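# Shift ball to other post's cup, reseat frame

## Task

Carry the ball into the cup on the opposite post and return the frame to its proper spot sitting on its rests; afterwards open the grippers and withdraw the arms.

## Robot and tools

Robots: three identical i2rt Big YAM arms named arm1, arm2 and arm3. Each has six revolute joints, a two-finger gripper and a wrist camera. Room cameras: cam_high and cam_low; wrist cameras: arm1_cam_wrist, arm2_cam_wrist, arm3_cam_wrist. Reach is roughly 1.0 m from the joint1 axis.

Frame: one shared scene frame in metres, origin on the floor, +z up. Calibrated feet (base_link; each foot looks along its own +x): arm1 at x=+1.453 y=+0.001 z=+0.802, quat_wxyz=(+0.014, +0.006, +0.004, -1.000); arm2 at x=-0.723 y=+1.256 z=+0.793, quat_wxyz=(+0.876, -0.005, -0.006, -0.483); arm3 at x=-0.733 y=-1.253 z=+0.780, quat_wxyz=(+0.875, -0.001, +0.002, +0.484). The hand point sits between the finger pads, about 1 cm short of the tips; fingers extend along the hand's +z and close along its y. Printed hand positions can be off, more so far out. hand_target is the hand pose implied by the joint targets currently held.

Tool move: optional keys arm1, arm2, arm3 and cameras. Each arm key is an object for that arm alone; an arm not named receives nothing new but may still be driving toward an earlier target. Inside an arm object:
- joints: absolute targets keyed by name. joint1_rad -2.879 to 2.879 (spin about the foot, positive counter-clockwise seen from above, 0 = along foot's facing); joint2_rad 0 to 3.141 (shoulder, 0 = upper arm pointing back, increasing lifts it up and forward); joint3_rad 0 to 3.019 (elbow, 0 = folded); joint4_rad -1.692 to 1.57 (hand pitch, positive tips fingers up); joint5_rad -1.57 to 1.57 (sideways swing, positive to arm's right); joint6_rad -2.094 to 2.094 (roll, positive clockwise viewed from behind); gripper_m 0 to 0.093 (fingertip gap in metres). Done tolerances: ±0.045, ±0.14, ±0.09, ±0.055, ±0.03, ±0.035 rad and ±0.003 m.
- target: one list of seven numbers [x, y, z, qw, qx, qy, qz], an absolute hand pose in the scene frame (metres, unit quaternion), same form as the printed hand line. The hand is driven in a straight line from its hand_target toward it. Only gripper_m may accompany target inside joints, otherwise refused.
- speed: top path speed in m/s, 0.002 to 0.5, default 0.25; only valid with target. Rotation is capped at twice that in rad/s.
All motions in one call begin together; all hand paths in a call finish together, paced by the slowest. A path lasts 0.5 to 10 s and is cut off at 10 s; no call exceeds 15 s. Each step the controller limits the commanded pose to within 100 mm and 20 degrees of the measured hand, favouring position. Expect centimetre-level misses, lag, overshoot of speed near full stretch, and wide swings on pure joint moves. Paths ignore obstacles and other arms. Unknown keys make a call invalid; out-of-range values get it refused, and a refusal (or a stop) cancels the remaining move, wait and finished_scene calls in that reply.
cameras: list of names, or "all"; omitted/null means all, [] means none.

Tool wait: seconds 0 to 10, plus optional cameras. Commands nothing; returns full state and images.
Tool zoom_image: camera (one name) and region [x0, y0, x1, y1] in pixels of that camera's newest image, top-left origin, at most 504 by 504. Images are 896x504.
Tool finished_scene: scene (integer 1 or 2); ends the current scene irreversibly. Scene 1 is practice and may be skipped with it.

Reading results: per-arm joint_positions, Joint velocities (rad/s, gripper m/s; "within noise" means at rest), joint torques (positive toward larger angle, include gravity; joints 3 and 4 wrap at ±28 N m), hand and hand_target. The "move" line gives per-arm outcome (done or the worst status). "as last shown" lists arms not commanded; their statuses say "not commanded". "pictures" gives image order; images may lag the state slightly. Statuses: off_target (stopped short, maybe still pushing); time_out (each joint now holds a target near where it stood and keeps pushing; on_its_own lists them; send current positions to relax); "joint command not followed" / "pose unreachable" (a self- and inter-arm clearance check withheld the targets; joints then say not_followed and may keep trying). on_its_own "held at" shows the target, not the reading.

Gripper: gripping a rigid item at full force reads up to about 0.005 m under its width (some read up to 0.002 over). Closed empty reads 0.000 to 0.003. Grip is light just under the touch reading; command roughly 0.005 m below it, deeper for round or small items, for full force. Open well above the reading to release.

Hazards: arms do not stop on contact and keep pushing, which heats motors; MOTOR HOT appears at 85 °C and at 100 °C the arm goes limp for 30 to 60 s or more (keys then read limit_stop_at_motor_heat; resend targets). Avoid long stretched holds and pushing into unreachable poses. Never let grippers squeeze another arm's fingers or let arms press hard on each other; the clearance check may act late and ignores fingers, housings and wrist cameras. Do not knock anything off the work area or to the floor; avoid drops, releasing moving objects, slams and hard pushes. Objects may get brief random nudges. The scene keeps running while you think, with the last command held. Verify the ball sits in the target cup and the frame rests correctly, then open and back away before ending.

Each tool is called in YAML: its name, and indented under it one key for each argument.

## Session

move:

zoom_image:
  camera: "cam_high"
  region: [260, 180, 560, 500]

zoom_image:
  camera: "cam_low"
  region: [340, 220, 600, 500]

zoom_image:
  camera: "arm3_cam_wrist"
  region: [330, 0, 550, 160]

Scene clock: 0.00 s.
Joint torques (N m): no reading
Motor temperatures (°C): arm1=[31 26 28 24 26 26 24] | arm2=[25 27 25 26 24 22 26] | arm3=[28 27 23 27 25 26 24]
Heat: arm1: hottest joint1_rad 31 °C; arm2: hottest joint2_rad 27 °C; arm3: hottest joint1_rad 28 °C.
Joint velocities: within noise
arm1.joint_positions: joint1_rad=-0.430 joint2_rad=+0.456 joint3_rad=+1.451 joint4_rad=-1.496 joint5_rad=+0.008 joint6_rad=-0.169 gripper_m=+0.09396
arm1.joint_status: not commanded
arm1.hand: x=+1.3223 y=+0.0502 z=+1.3611 quat_wxyz=(+0.151, -0.856, +0.099, +0.484) (m; scene frame)
arm1.hand_target: x=+1.3243 y=+0.0492 z=+1.3709 quat_wxyz=(+0.154, -0.850, +0.098, +0.494) (m; scene frame)
arm1.hand_status: not commanded
arm2.joint_positions: joint1_rad=-0.159 joint2_rad=+0.563 joint3_rad=+1.339 joint4_rad=-1.223 joint5_rad=+0.179 joint6_rad=+0.060 gripper_m=+0.09396
arm2.joint_status: not commanded
arm2.hand: x=-0.6649 y=+1.0411 z=+1.3495 quat_wxyz=(-0.418, -0.522, -0.658, +0.347) (m; scene frame)
arm2.hand_target: x=-0.6663 y=+1.0445 z=+1.3603 quat_wxyz=(-0.427, -0.519, -0.652, +0.352) (m; scene frame)
arm2.hand_status: not commanded
arm3.joint_positions: joint1_rad=+0.085 joint2_rad=+0.453 joint3_rad=+1.334 joint4_rad=-1.235 joint5_rad=+0.195 joint6_rad=+0.111 gripper_m=+0.09396
arm3.joint_status: not commanded
arm3.hand: x=-0.6184 y=-1.1050 z=+1.3466 quat_wxyz=(-0.512, +0.337, -0.747, -0.257) (m; scene frame)
arm3.hand_target: x=-0.6203 y=-1.1087 z=+1.3586 quat_wxyz=(-0.521, +0.333, -0.740, -0.264) (m; scene frame)
arm3.hand_status: not commanded
pictures: arm1_cam_wrist, arm2_cam_wrist, arm3_cam_wrist, cam_high, cam_low
camera_calibration:
arm1_cam_wrist: T_world_to_cam=[[0.328646, 0.927293, 0.179216, -0.727029], [0.883572, -0.234848, -0.40515, -0.602697], [-0.333605, 0.291502, -0.896513, 1.77148], [0, 0, 0, 1]] pos_world=[1.36243, 0.0162388, 1.47426]
arm2_cam_wrist: T_world_to_cam=[[-0.977649, -0.209434, 0.0184212, -0.45841], [-0.189655, 0.840709, -0.507188, -0.309064], [0.0907357, -0.499346, -0.861638, 1.86683], [0, 0, 0, 1]] pos_world=[-0.676167, 1.09602, 1.46022]
arm3_cam_wrist: T_world_to_cam=[[0.770835, -0.636201, -0.0325708, -0.182713], [-0.544462, -0.631415, -0.552156, -0.28753], [0.330717, 0.443355, -0.833104, 1.94245], [0, 0, 0, 1]] pos_world=[-0.658109, -1.15899, 1.45355]

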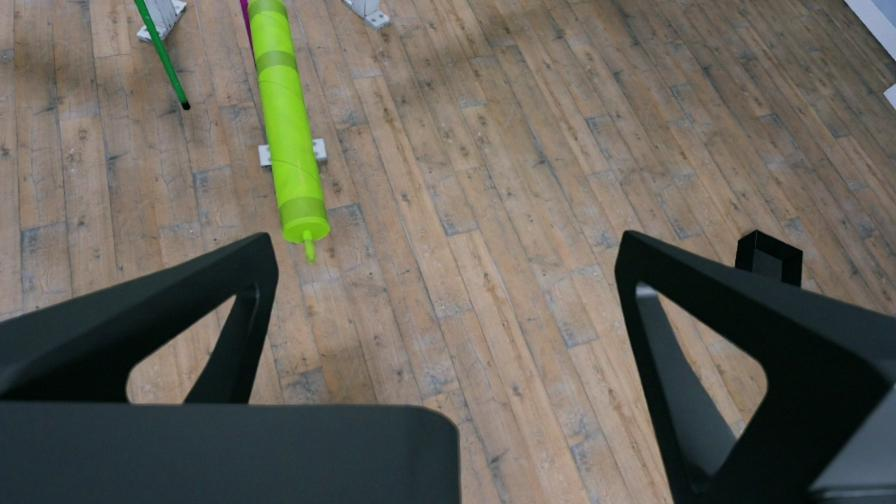

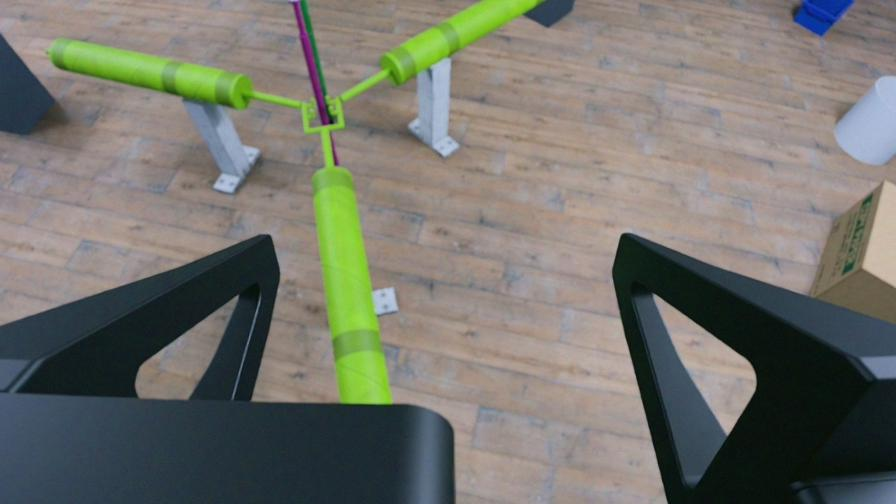

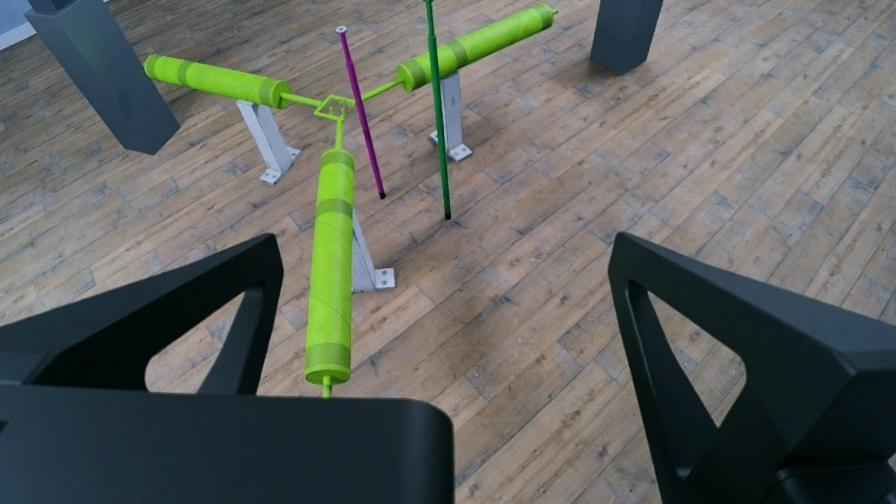

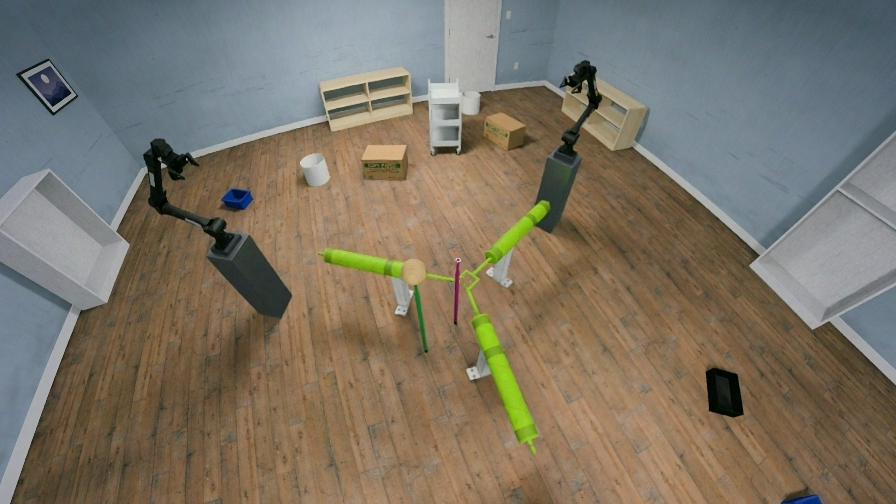

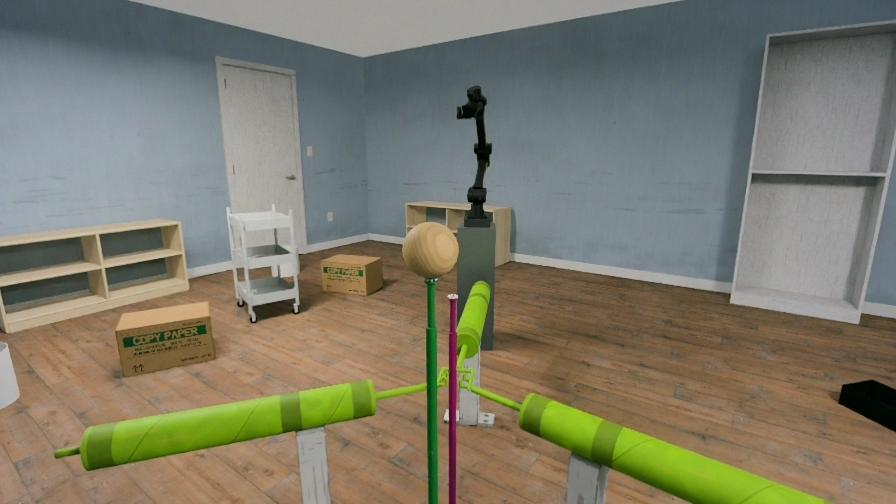

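Scaled by 1.575 from the camera's 896x504 image, which has a finer 1280x720 frame.

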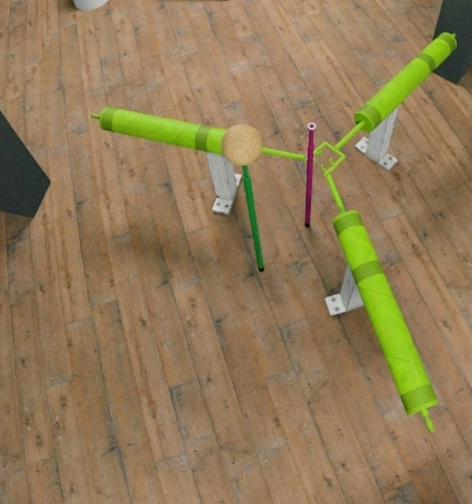

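Scaled by 1.800 from the camera's 896x504 image, which has a finer 1280x720 frame.

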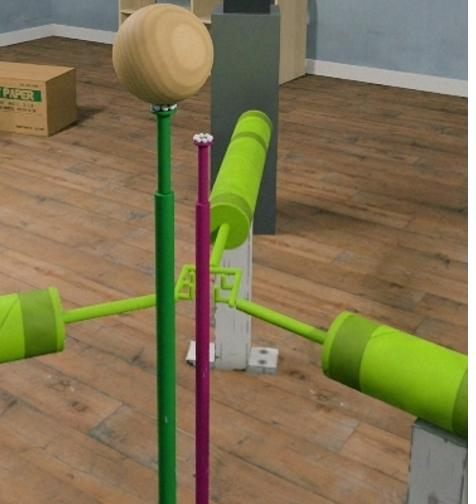

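Scaled by 2.291 from the camera's 896x504 image, which has a finer 1280x720 frame.

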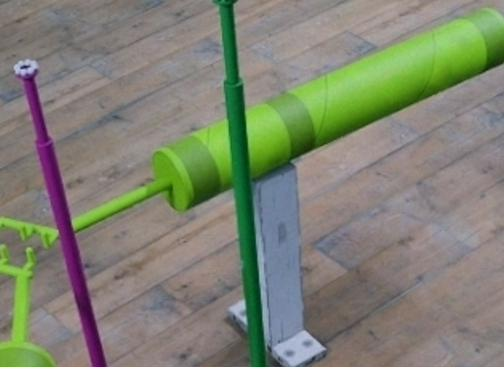

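move:
  arm1: {"target":[0.90,0.05,0.58,-0.012,0.965,-0.0447,-0.2585],"speed":0.4}
  arm2: {"target":[-0.53,1.05,0.58,0.218,0.521,0.8133,-0.1396],"speed":0.4}
  arm3: {"target":[-0.70,-0.71,0.58,-0.23,0.4438,-0.858,-0.119],"speed":0.4}

zoom_image:
  camera: "arm2_cam_wrist"
  region: [200, 0, 700, 500]

Scene clock: 67.80 s.
Joint torques (N m): arm1=[-1.9 -16.62 4.53 1.17 -0.13 0.1] | arm2=[1.2 -0.15 7.39 0.54 0.15 -0.03] | arm3=[-0.73 -12.98 6 1.25 0.24 0.11]
Motor temperatures (°C): arm1=[30 26 34 24 26 26 23] | arm2=[25 27 36 26 24 22 26] | arm3=[28 27 32 27 24 25 24]
Heat: arm1: hottest joint3_rad 34 °C; arm2: hottest joint3_rad 36 °C; arm3: hottest joint3_rad 32 °C.
move: arm1 off_target; arm2 not_followed; arm3 off_target
Joint velocities: within noise
arm1.joint_positions: joint1_rad=-0.103 joint2_rad=+2.308 joint3_rad=+0.997 joint4_rad=+0.262 joint5_rad=-0.001 joint6_rad=+0.020 gripper_m=+0.09396
arm1.joint_status: not commanded
arm1.hand: x=+0.9094 y=+0.0433 z=+0.5786 quat_wxyz=(+0.011, -0.967, +0.044, +0.253) (m; scene frame)
arm1.hand_target: x=+0.9001 y=+0.0499 z=+0.5802 quat_wxyz=(+0.012, -0.965, +0.045, +0.259) (m; scene frame)
arm1.hand_status: off_target (0.012 m and 0.7 deg from the pose sent, 0.888 m and 33.5 deg at the start; pose on its path clipped on 29 of 101 steps)
arm2.joint_positions: joint1_rad=+0.366 joint2_rad=+0.637 joint3_rad=+0.031 joint4_rad=-0.421 joint5_rad=+0.290 joint6_rad=+0.412 gripper_m=+0.09396
arm2.joint_status: not commanded
arm2.on_its_own: joint1_rad is held at +0.366, not at its first target -0.159; joint3_rad is held at +0.031, not at its first target +1.360; joint4_rad is held at -0.428, not at its first target -1.220; joint5_rad is held at +0.291, not at its first target +0.179; joint6_rad is held at +0.411, not at its first target +0.060
arm2.hand: x=-0.5965 y=+1.0993 z=+0.7849 quat_wxyz=(-0.254, -0.512, -0.802, +0.173) (m; scene frame)
arm2.hand_target: x=-0.5964 y=+1.0989 z=+0.7863 quat_wxyz=(-0.257, -0.511, -0.802, +0.174) (m; scene frame)
arm2.hand_status: not_followed (0.221 m and 5.9 deg from the pose sent, 0.781 m and 37.7 deg at the start; pose on its path clipped on 45 of 101 steps; a joint's target at an end of its range on 9 of 101 steps)
arm3.joint_positions: joint1_rad=+0.603 joint2_rad=+2.243 joint3_rad=+1.004 joint4_rad=+0.094 joint5_rad=+0.313 joint6_rad=+0.575 gripper_m=+0.09396
arm3.joint_status: not commanded
arm3.hand: x=-0.7037 y=-0.7188 z=+0.5845 quat_wxyz=(-0.229, +0.451, -0.855, -0.115) (m; scene frame)
arm3.hand_target: x=-0.7000 y=-0.7103 z=+0.5802 quat_wxyz=(-0.230, +0.444, -0.858, -0.119) (m; scene frame)
arm3.hand_status: off_target (0.011 m and 1.1 deg from the pose sent, 0.866 m and 40.2 deg at the start; pose on its path clipped on 23 of 101 steps)
pictures: arm1_cam_wrist, arm2_cam_wrist, arm3_cam_wrist, cam_high, cam_low
led back after a hold (arm2 arm): the arm was led back toward your command in small steps, so it may still be short of it.
pose unreachable (arm2 arm): on one or more control steps of this call this arm could not follow its commanded pose, so it was not sent that pose on those steps. On the call's last step it was still not sent that pose. It may still have moved: this result reports where it is.
cause: moving toward the commanded pose would bring two parts of the arm too close to each other (its shoulder (the part past joint 1) and its forearm (the part past joint 3)).
camera_calibration:
arm1_cam_wrist: T_world_to_cam=[[0.0944071, 0.995309, 0.0211366, -0.143103], [0.987871, -0.0962886, 0.121819, -0.962164], [0.123283, 0.00937964, -0.992327, 0.586447], [0, 0, 0, 1]] pos_world=[0.891704, 0.0442856, 0.702182]
arm2_cam_wrist: T_world_to_cam=[[-0.911065, -0.411836, 0.0187394, -0.106951], [-0.412053, 0.91111, -0.00952806, -1.23201], [-0.0131496, -0.0164023, -0.999779, 0.918761], [0, 0, 0, 1]] pos_world=[-0.59301, 1.09352, 0.908823]
arm3_cam_wrist: T_world_to_cam=[[0.828586, -0.559757, 0.0108071, 0.174182], [-0.557042, -0.822325, 0.116124, -1.04762], [-0.0561145, -0.102239, -0.993176, 0.593657], [0, 0, 0, 1]] pos_world=[-0.694581, -0.70329, 0.709378]

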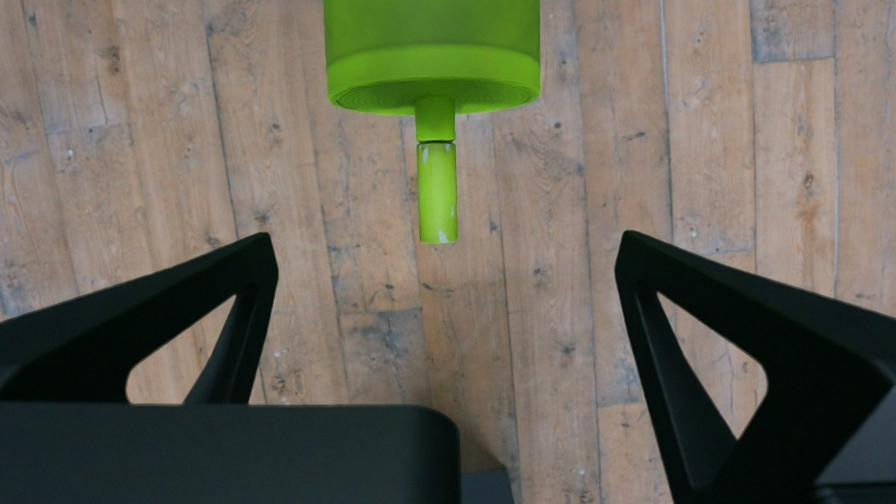

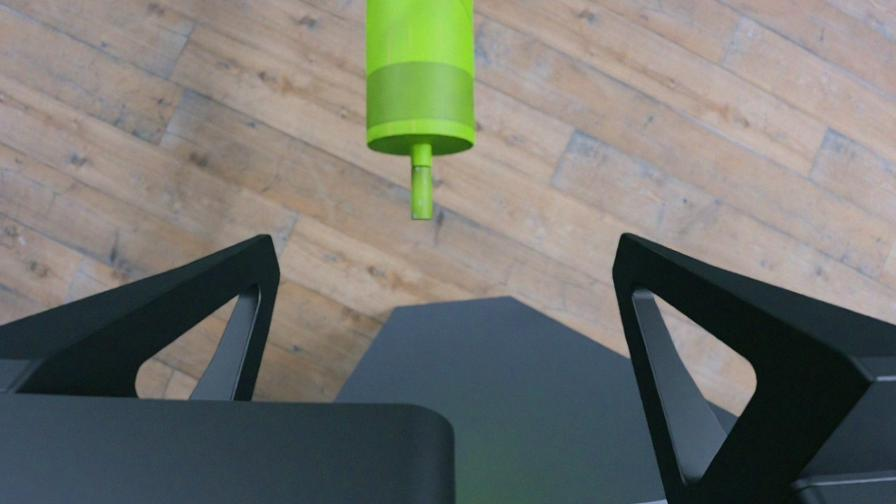

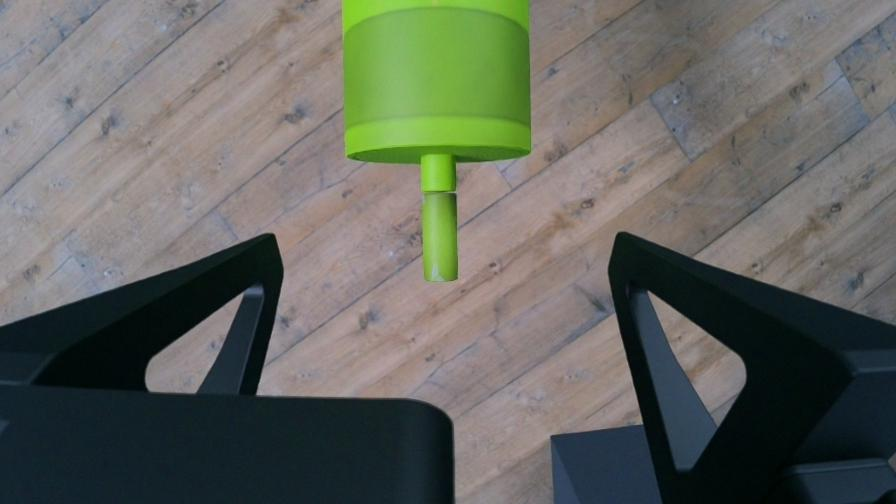

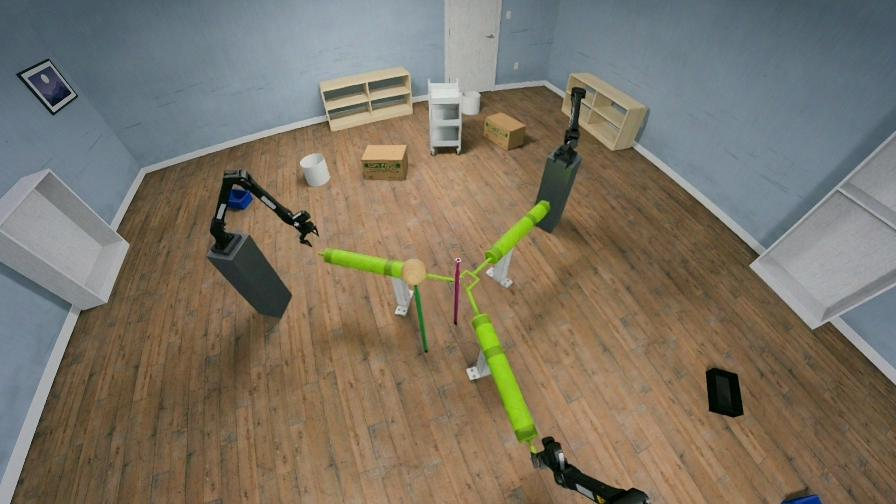

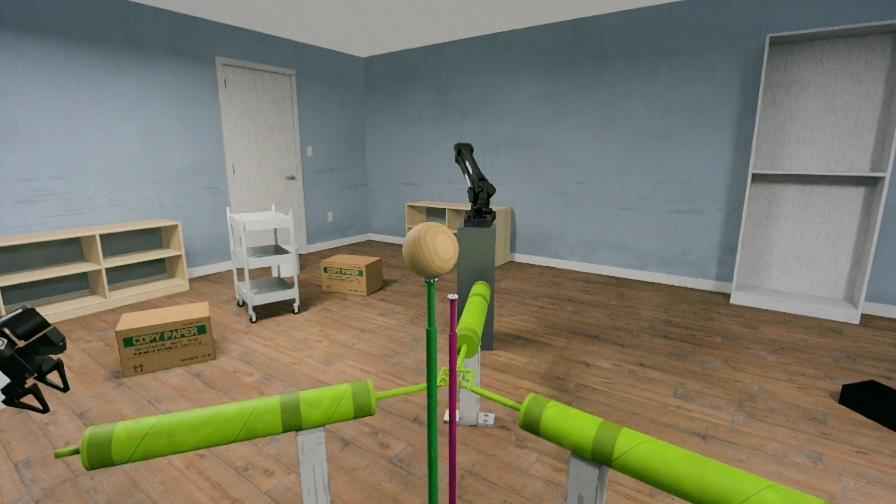

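Scaled by 1.008 from the camera's 896x504 image, which has a finer 1280x720 frame.

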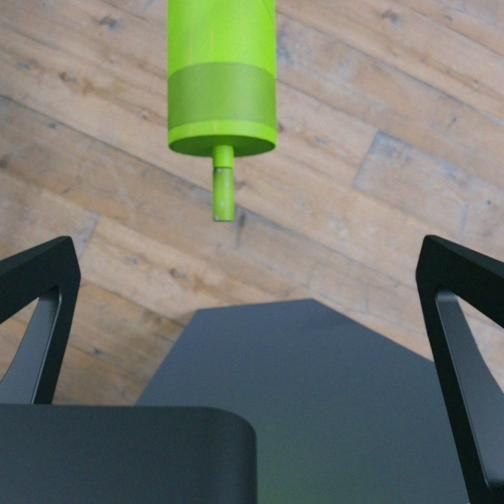

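move:
  arm1: {"target":[0.884,0.052,0.45,-0.012,0.965,-0.0447,-0.2585]}
  arm2: {"target":[-0.40,0.87,0.78,0,0.538,0.843,0]}
  arm3: {"target":[-0.706,-0.713,0.45,-0.23,0.4438,-0.858,-0.119]}
  cameras: ["arm1_cam_wrist"]

move:
  arm2: {"target":[-0.49,0.92,0.58,0,0.538,0.843,0]}
  cameras: ["arm1_cam_wrist"]

move:
  arm2: {"target":[-0.548,1.041,0.55,0,0.538,0.843,0]}

Scene clock: 99.87 s.
Joint torques (N m): arm1=[-1.85 -18.14 3.17 1.92 -0.1 0.11] | arm2=[0.21 -14.68 9.47 -0.38 -0.18 -0.16] | arm3=[0.38 -14.15 3.81 1.73 0.44 0.13]
Motor temperatures (°C): arm1=[30 31 31 24 26 25 23] | arm2=[25 27 36 26 24 22 26] | arm3=[28 29 29 27 24 25 24]
Heat: arm1: hottest joint2_rad 31 °C; arm2: hottest joint3_rad 36 °C; arm3: hottest joint2_rad 29 °C.
move: arm1 off_target; arm2 off_target; arm3 done
Joint velocities: within noise
arm1.joint_positions: joint1_rad=-0.103 joint2_rad=+2.664 joint3_rad=+1.236 joint4_rad=+0.361 joint5_rad=-0.001 joint6_rad=+0.020 gripper_m=+0.09396
arm1.joint_status: not commanded
arm1.hand: x=+0.8960 y=+0.0456 z=+0.4463 quat_wxyz=(+0.011, -0.969, +0.044, +0.244) (m; scene frame)
arm1.hand_target: x=+0.8844 y=+0.0519 z=+0.4502 quat_wxyz=(+0.012, -0.965, +0.045, +0.258) (m; scene frame)
arm1.hand_status: off_target (0.014 m and 1.7 deg from the pose sent, 0.131 m and 0.7 deg at the start)
arm2.joint_positions: joint1_rad=+0.143 joint2_rad=+1.872 joint3_rad=+1.174 joint4_rad=-0.892 joint5_rad=-0.003 joint6_rad=+0.276 gripper_m=+0.09396
arm2.joint_status: not commanded
arm2.hand: x=-0.4074 y=+0.8851 z=+0.7814 quat_wxyz=(+0.002, -0.540, -0.841, +0.001) (m; scene frame)
arm2.hand_target: x=-0.4005 y=+0.8704 z=+0.7801 quat_wxyz=(+0.000, -0.538, -0.843, +0.000) (m; scene frame)
arm2.hand_status: off_target (0.017 m and 0.4 deg from the pose sent, 0.302 m and 35.9 deg at the start)
arm3.joint_positions: joint1_rad=+0.603 joint2_rad=+2.588 joint3_rad=+1.169 joint4_rad=+0.262 joint5_rad=+0.313 joint6_rad=+0.584 gripper_m=+0.09396
arm3.joint_status: not commanded
arm3.hand: x=-0.7041 y=-0.7192 z=+0.4547 quat_wxyz=(-0.226, +0.448, -0.858, -0.111) (m; scene frame)
arm3.hand_target: x=-0.7061 y=-0.7131 z=+0.4502 quat_wxyz=(-0.230, +0.444, -0.858, -0.119) (m; scene frame)
arm3.hand_status: done (0.008 m and 1.1 deg from the pose sent, 0.135 m and 1.1 deg at the start)
pictures: arm1_cam_wrist
camera_calibration:
arm1_cam_wrist: T_world_to_cam=[[0.0941814, 0.995322, 0.0215442, -0.141258], [0.985509, -0.0962757, 0.139654, -0.938525], [0.141075, 0.00807918, -0.989966, 0.439808], [0, 0, 0, 1]] pos_world=[0.876183, 0.046687, 0.569506]

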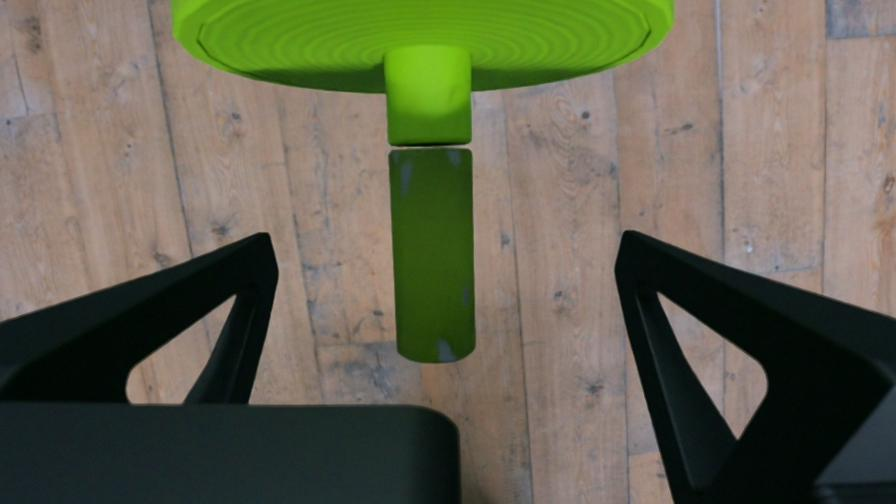

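Scene clock: 101.60 s.
Joint torques (N m): arm1=[-1.79 -18.14 3.15 1.92 -0.09 0.1] | arm2=[0.32 -14.45 2.54 0.47 -0.14 -0.15] | arm3=[0.38 -14.21 3.79 1.72 0.44 0.12]
Motor temperatures (°C): arm1=[30 31 31 24 26 25 23] | arm2=[25 28 36 26 24 22 26] | arm3=[28 29 29 27 24 25 24]
Heat: arm1: hottest joint2_rad 31 °C; arm2: hottest joint3_rad 36 °C; arm3: hottest joint2_rad 29 °C.
move: arm2 off_target
Joint velocities: within noise
arm1: as last shown
arm2.joint_positions: joint1_rad=+0.054 joint2_rad=+2.188 joint3_rad=+0.922 joint4_rad=-0.311 joint5_rad=-0.003 joint6_rad=+0.188 gripper_m=+0.09396
arm2.joint_status: not commanded
arm2.hand: x=-0.4851 y=+0.9190 z=+0.5895 quat_wxyz=(-0.004, -0.541, -0.841, +0.002) (m; scene frame)
arm2.hand_target: x=-0.4902 y=+0.9202 z=+0.5803 quat_wxyz=(+0.000, -0.538, -0.843, +0.000) (m; scene frame)
arm2.hand_status: off_target (0.011 m and 0.7 deg from the pose sent, 0.221 m and 0.4 deg at the start)
arm3.joint_positions: joint1_rad=+0.603 joint2_rad=+2.588 joint3_rad=+1.169 joint4_rad=+0.262 joint5_rad=+0.314 joint6_rad=+0.584 gripper_m=+0.09396
arm3.joint_status: not commanded
arm3.hand: x=-0.7040 y=-0.7192 z=+0.4547 quat_wxyz=(-0.226, +0.448, -0.858, -0.111) (m; scene frame)
arm3.hand_target: x=-0.7061 y=-0.7131 z=+0.4503 quat_wxyz=(-0.230, +0.444, -0.858, -0.119) (m; scene frame)
arm3.hand_status: not commanded
pictures: arm1_cam_wrist
camera_calibration:
arm1_cam_wrist: T_world_to_cam=[[0.0941814, 0.995322, 0.0215442, -0.141258], [0.985509, -0.0962757, 0.139654, -0.938525], [0.141075, 0.00807918, -0.989966, 0.439808], [0, 0, 0, 1]] pos_world=[0.876183, 0.046687, 0.569506]

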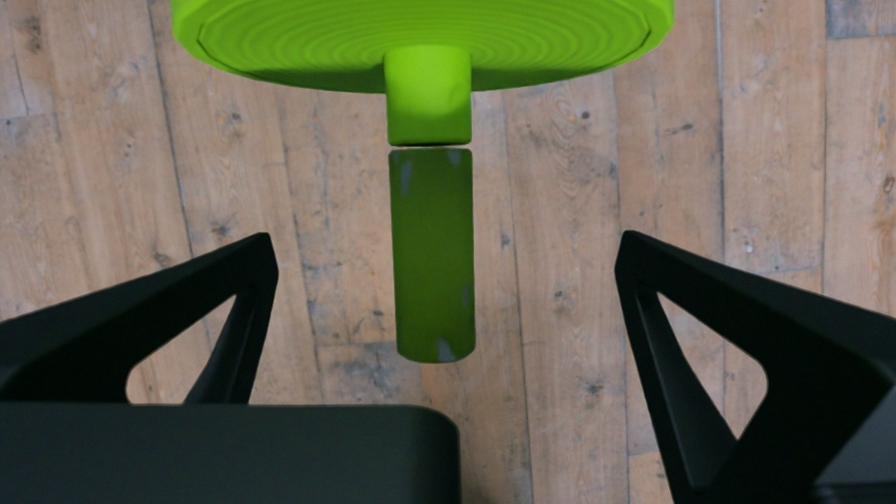

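Scene clock: 103.03 s.
Joint torques (N m): arm1=[-1.85 -18.08 3.15 1.94 -0.1 0.11] | arm2=[1.9 -10.87 -0.83 0.53 -0.14 0.13] | arm3=[0.38 -14.15 3.81 1.72 0.44 0.12]
Motor temperatures (°C): arm1=[30 31 31 24 26 25 23] | arm2=[25 28 35 26 24 22 26] | arm3=[28 29 29 27 24 25 24]
Heat: arm1: hottest joint2_rad 31 °C; arm2: hottest joint3_rad 35 °C; arm3: hottest joint2_rad 29 °C.
move: arm2 off_target
Joint velocities: within noise
arm1, arm3: as last shown
arm2.joint_positions: joint1_rad=+0.114 joint2_rad=+2.238 joint3_rad=+0.595 joint4_rad=+0.072 joint5_rad=-0.004 joint6_rad=+0.237 gripper_m=+0.09396
arm2.joint_status: not commanded
arm2.hand: x=-0.5450 y=+1.0330 z=+0.5566 quat_wxyz=(-0.007, -0.536, -0.844, +0.003) (m; scene frame)
arm2.hand_target: x=-0.5482 y=+1.0410 z=+0.5504 quat_wxyz=(+0.000, -0.538, -0.843, +0.000) (m; scene frame)
arm2.hand_status: off_target (0.011 m and 1.0 deg from the pose sent, 0.143 m and 0.7 deg at the start)
pictures: arm1_cam_wrist, arm2_cam_wrist, arm3_cam_wrist, cam_high, cam_low
camera_calibration:
arm1_cam_wrist: T_world_to_cam=[[0.0941814, 0.995322, 0.0215442, -0.141258], [0.985509, -0.0962757, 0.139654, -0.938525], [0.141075, 0.00807918, -0.989966, 0.439808], [0, 0, 0, 1]] pos_world=[0.876183, 0.046687, 0.569506]
arm2_cam_wrist: T_world_to_cam=[[-0.906082, -0.423101, 0.00113433, -0.0589051], [-0.348453, 0.747738, 0.565215, -1.2691], [-0.239991, 0.511736, -0.824943, -0.0764569], [0, 0, 0, 1]] pos_world=[-0.513943, 0.963155, 0.654307]
arm3_cam_wrist: T_world_to_cam=[[0.823682, -0.566906, 0.0128522, 0.166092], [-0.563862, -0.816437, 0.124463, -1.03741], [-0.0600659, -0.109765, -0.992141, 0.455977], [0, 0, 0, 1]] pos_world=[-0.694373, -0.702769, 0.579378]

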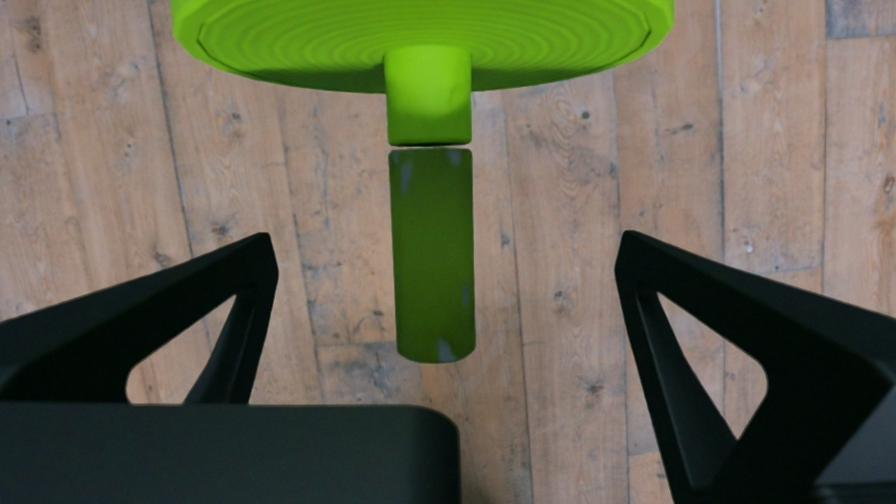

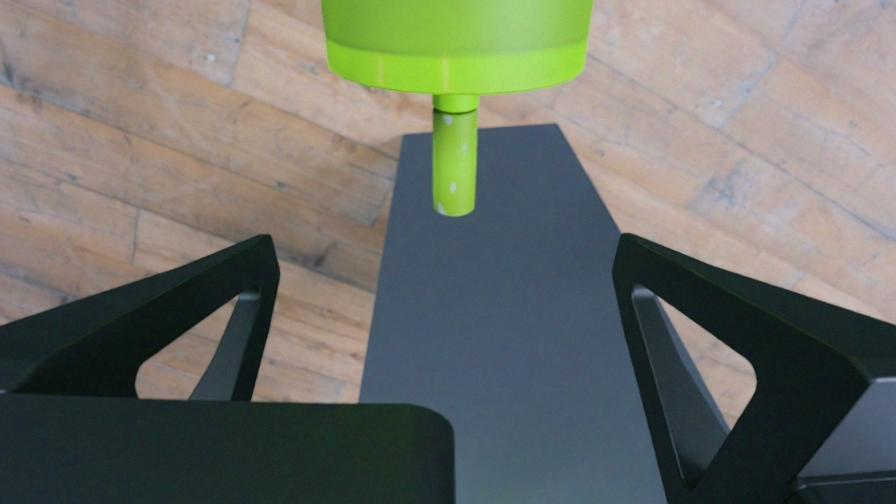

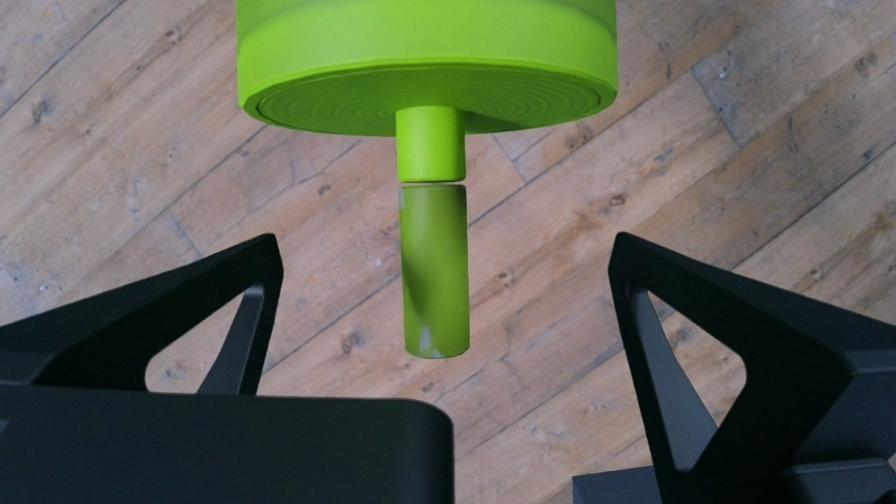

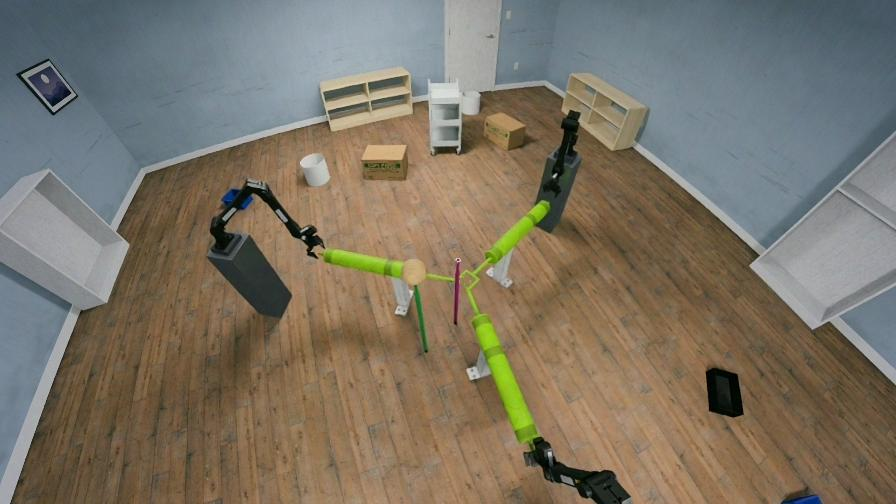

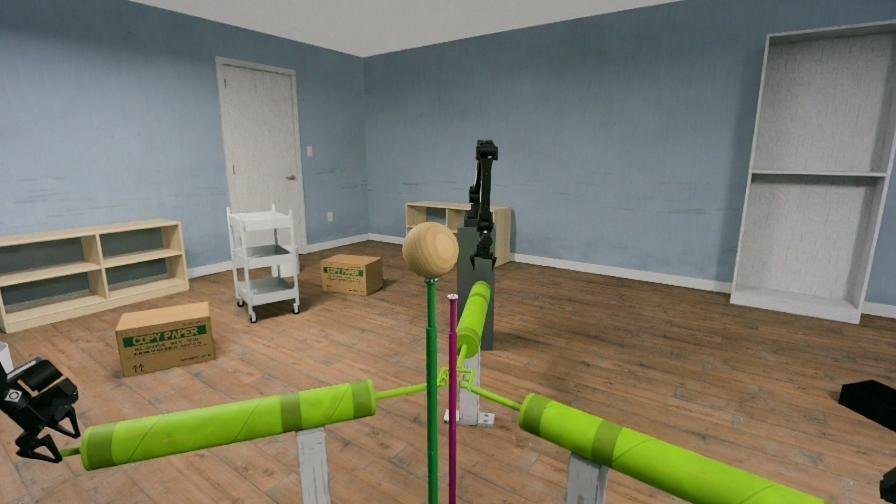

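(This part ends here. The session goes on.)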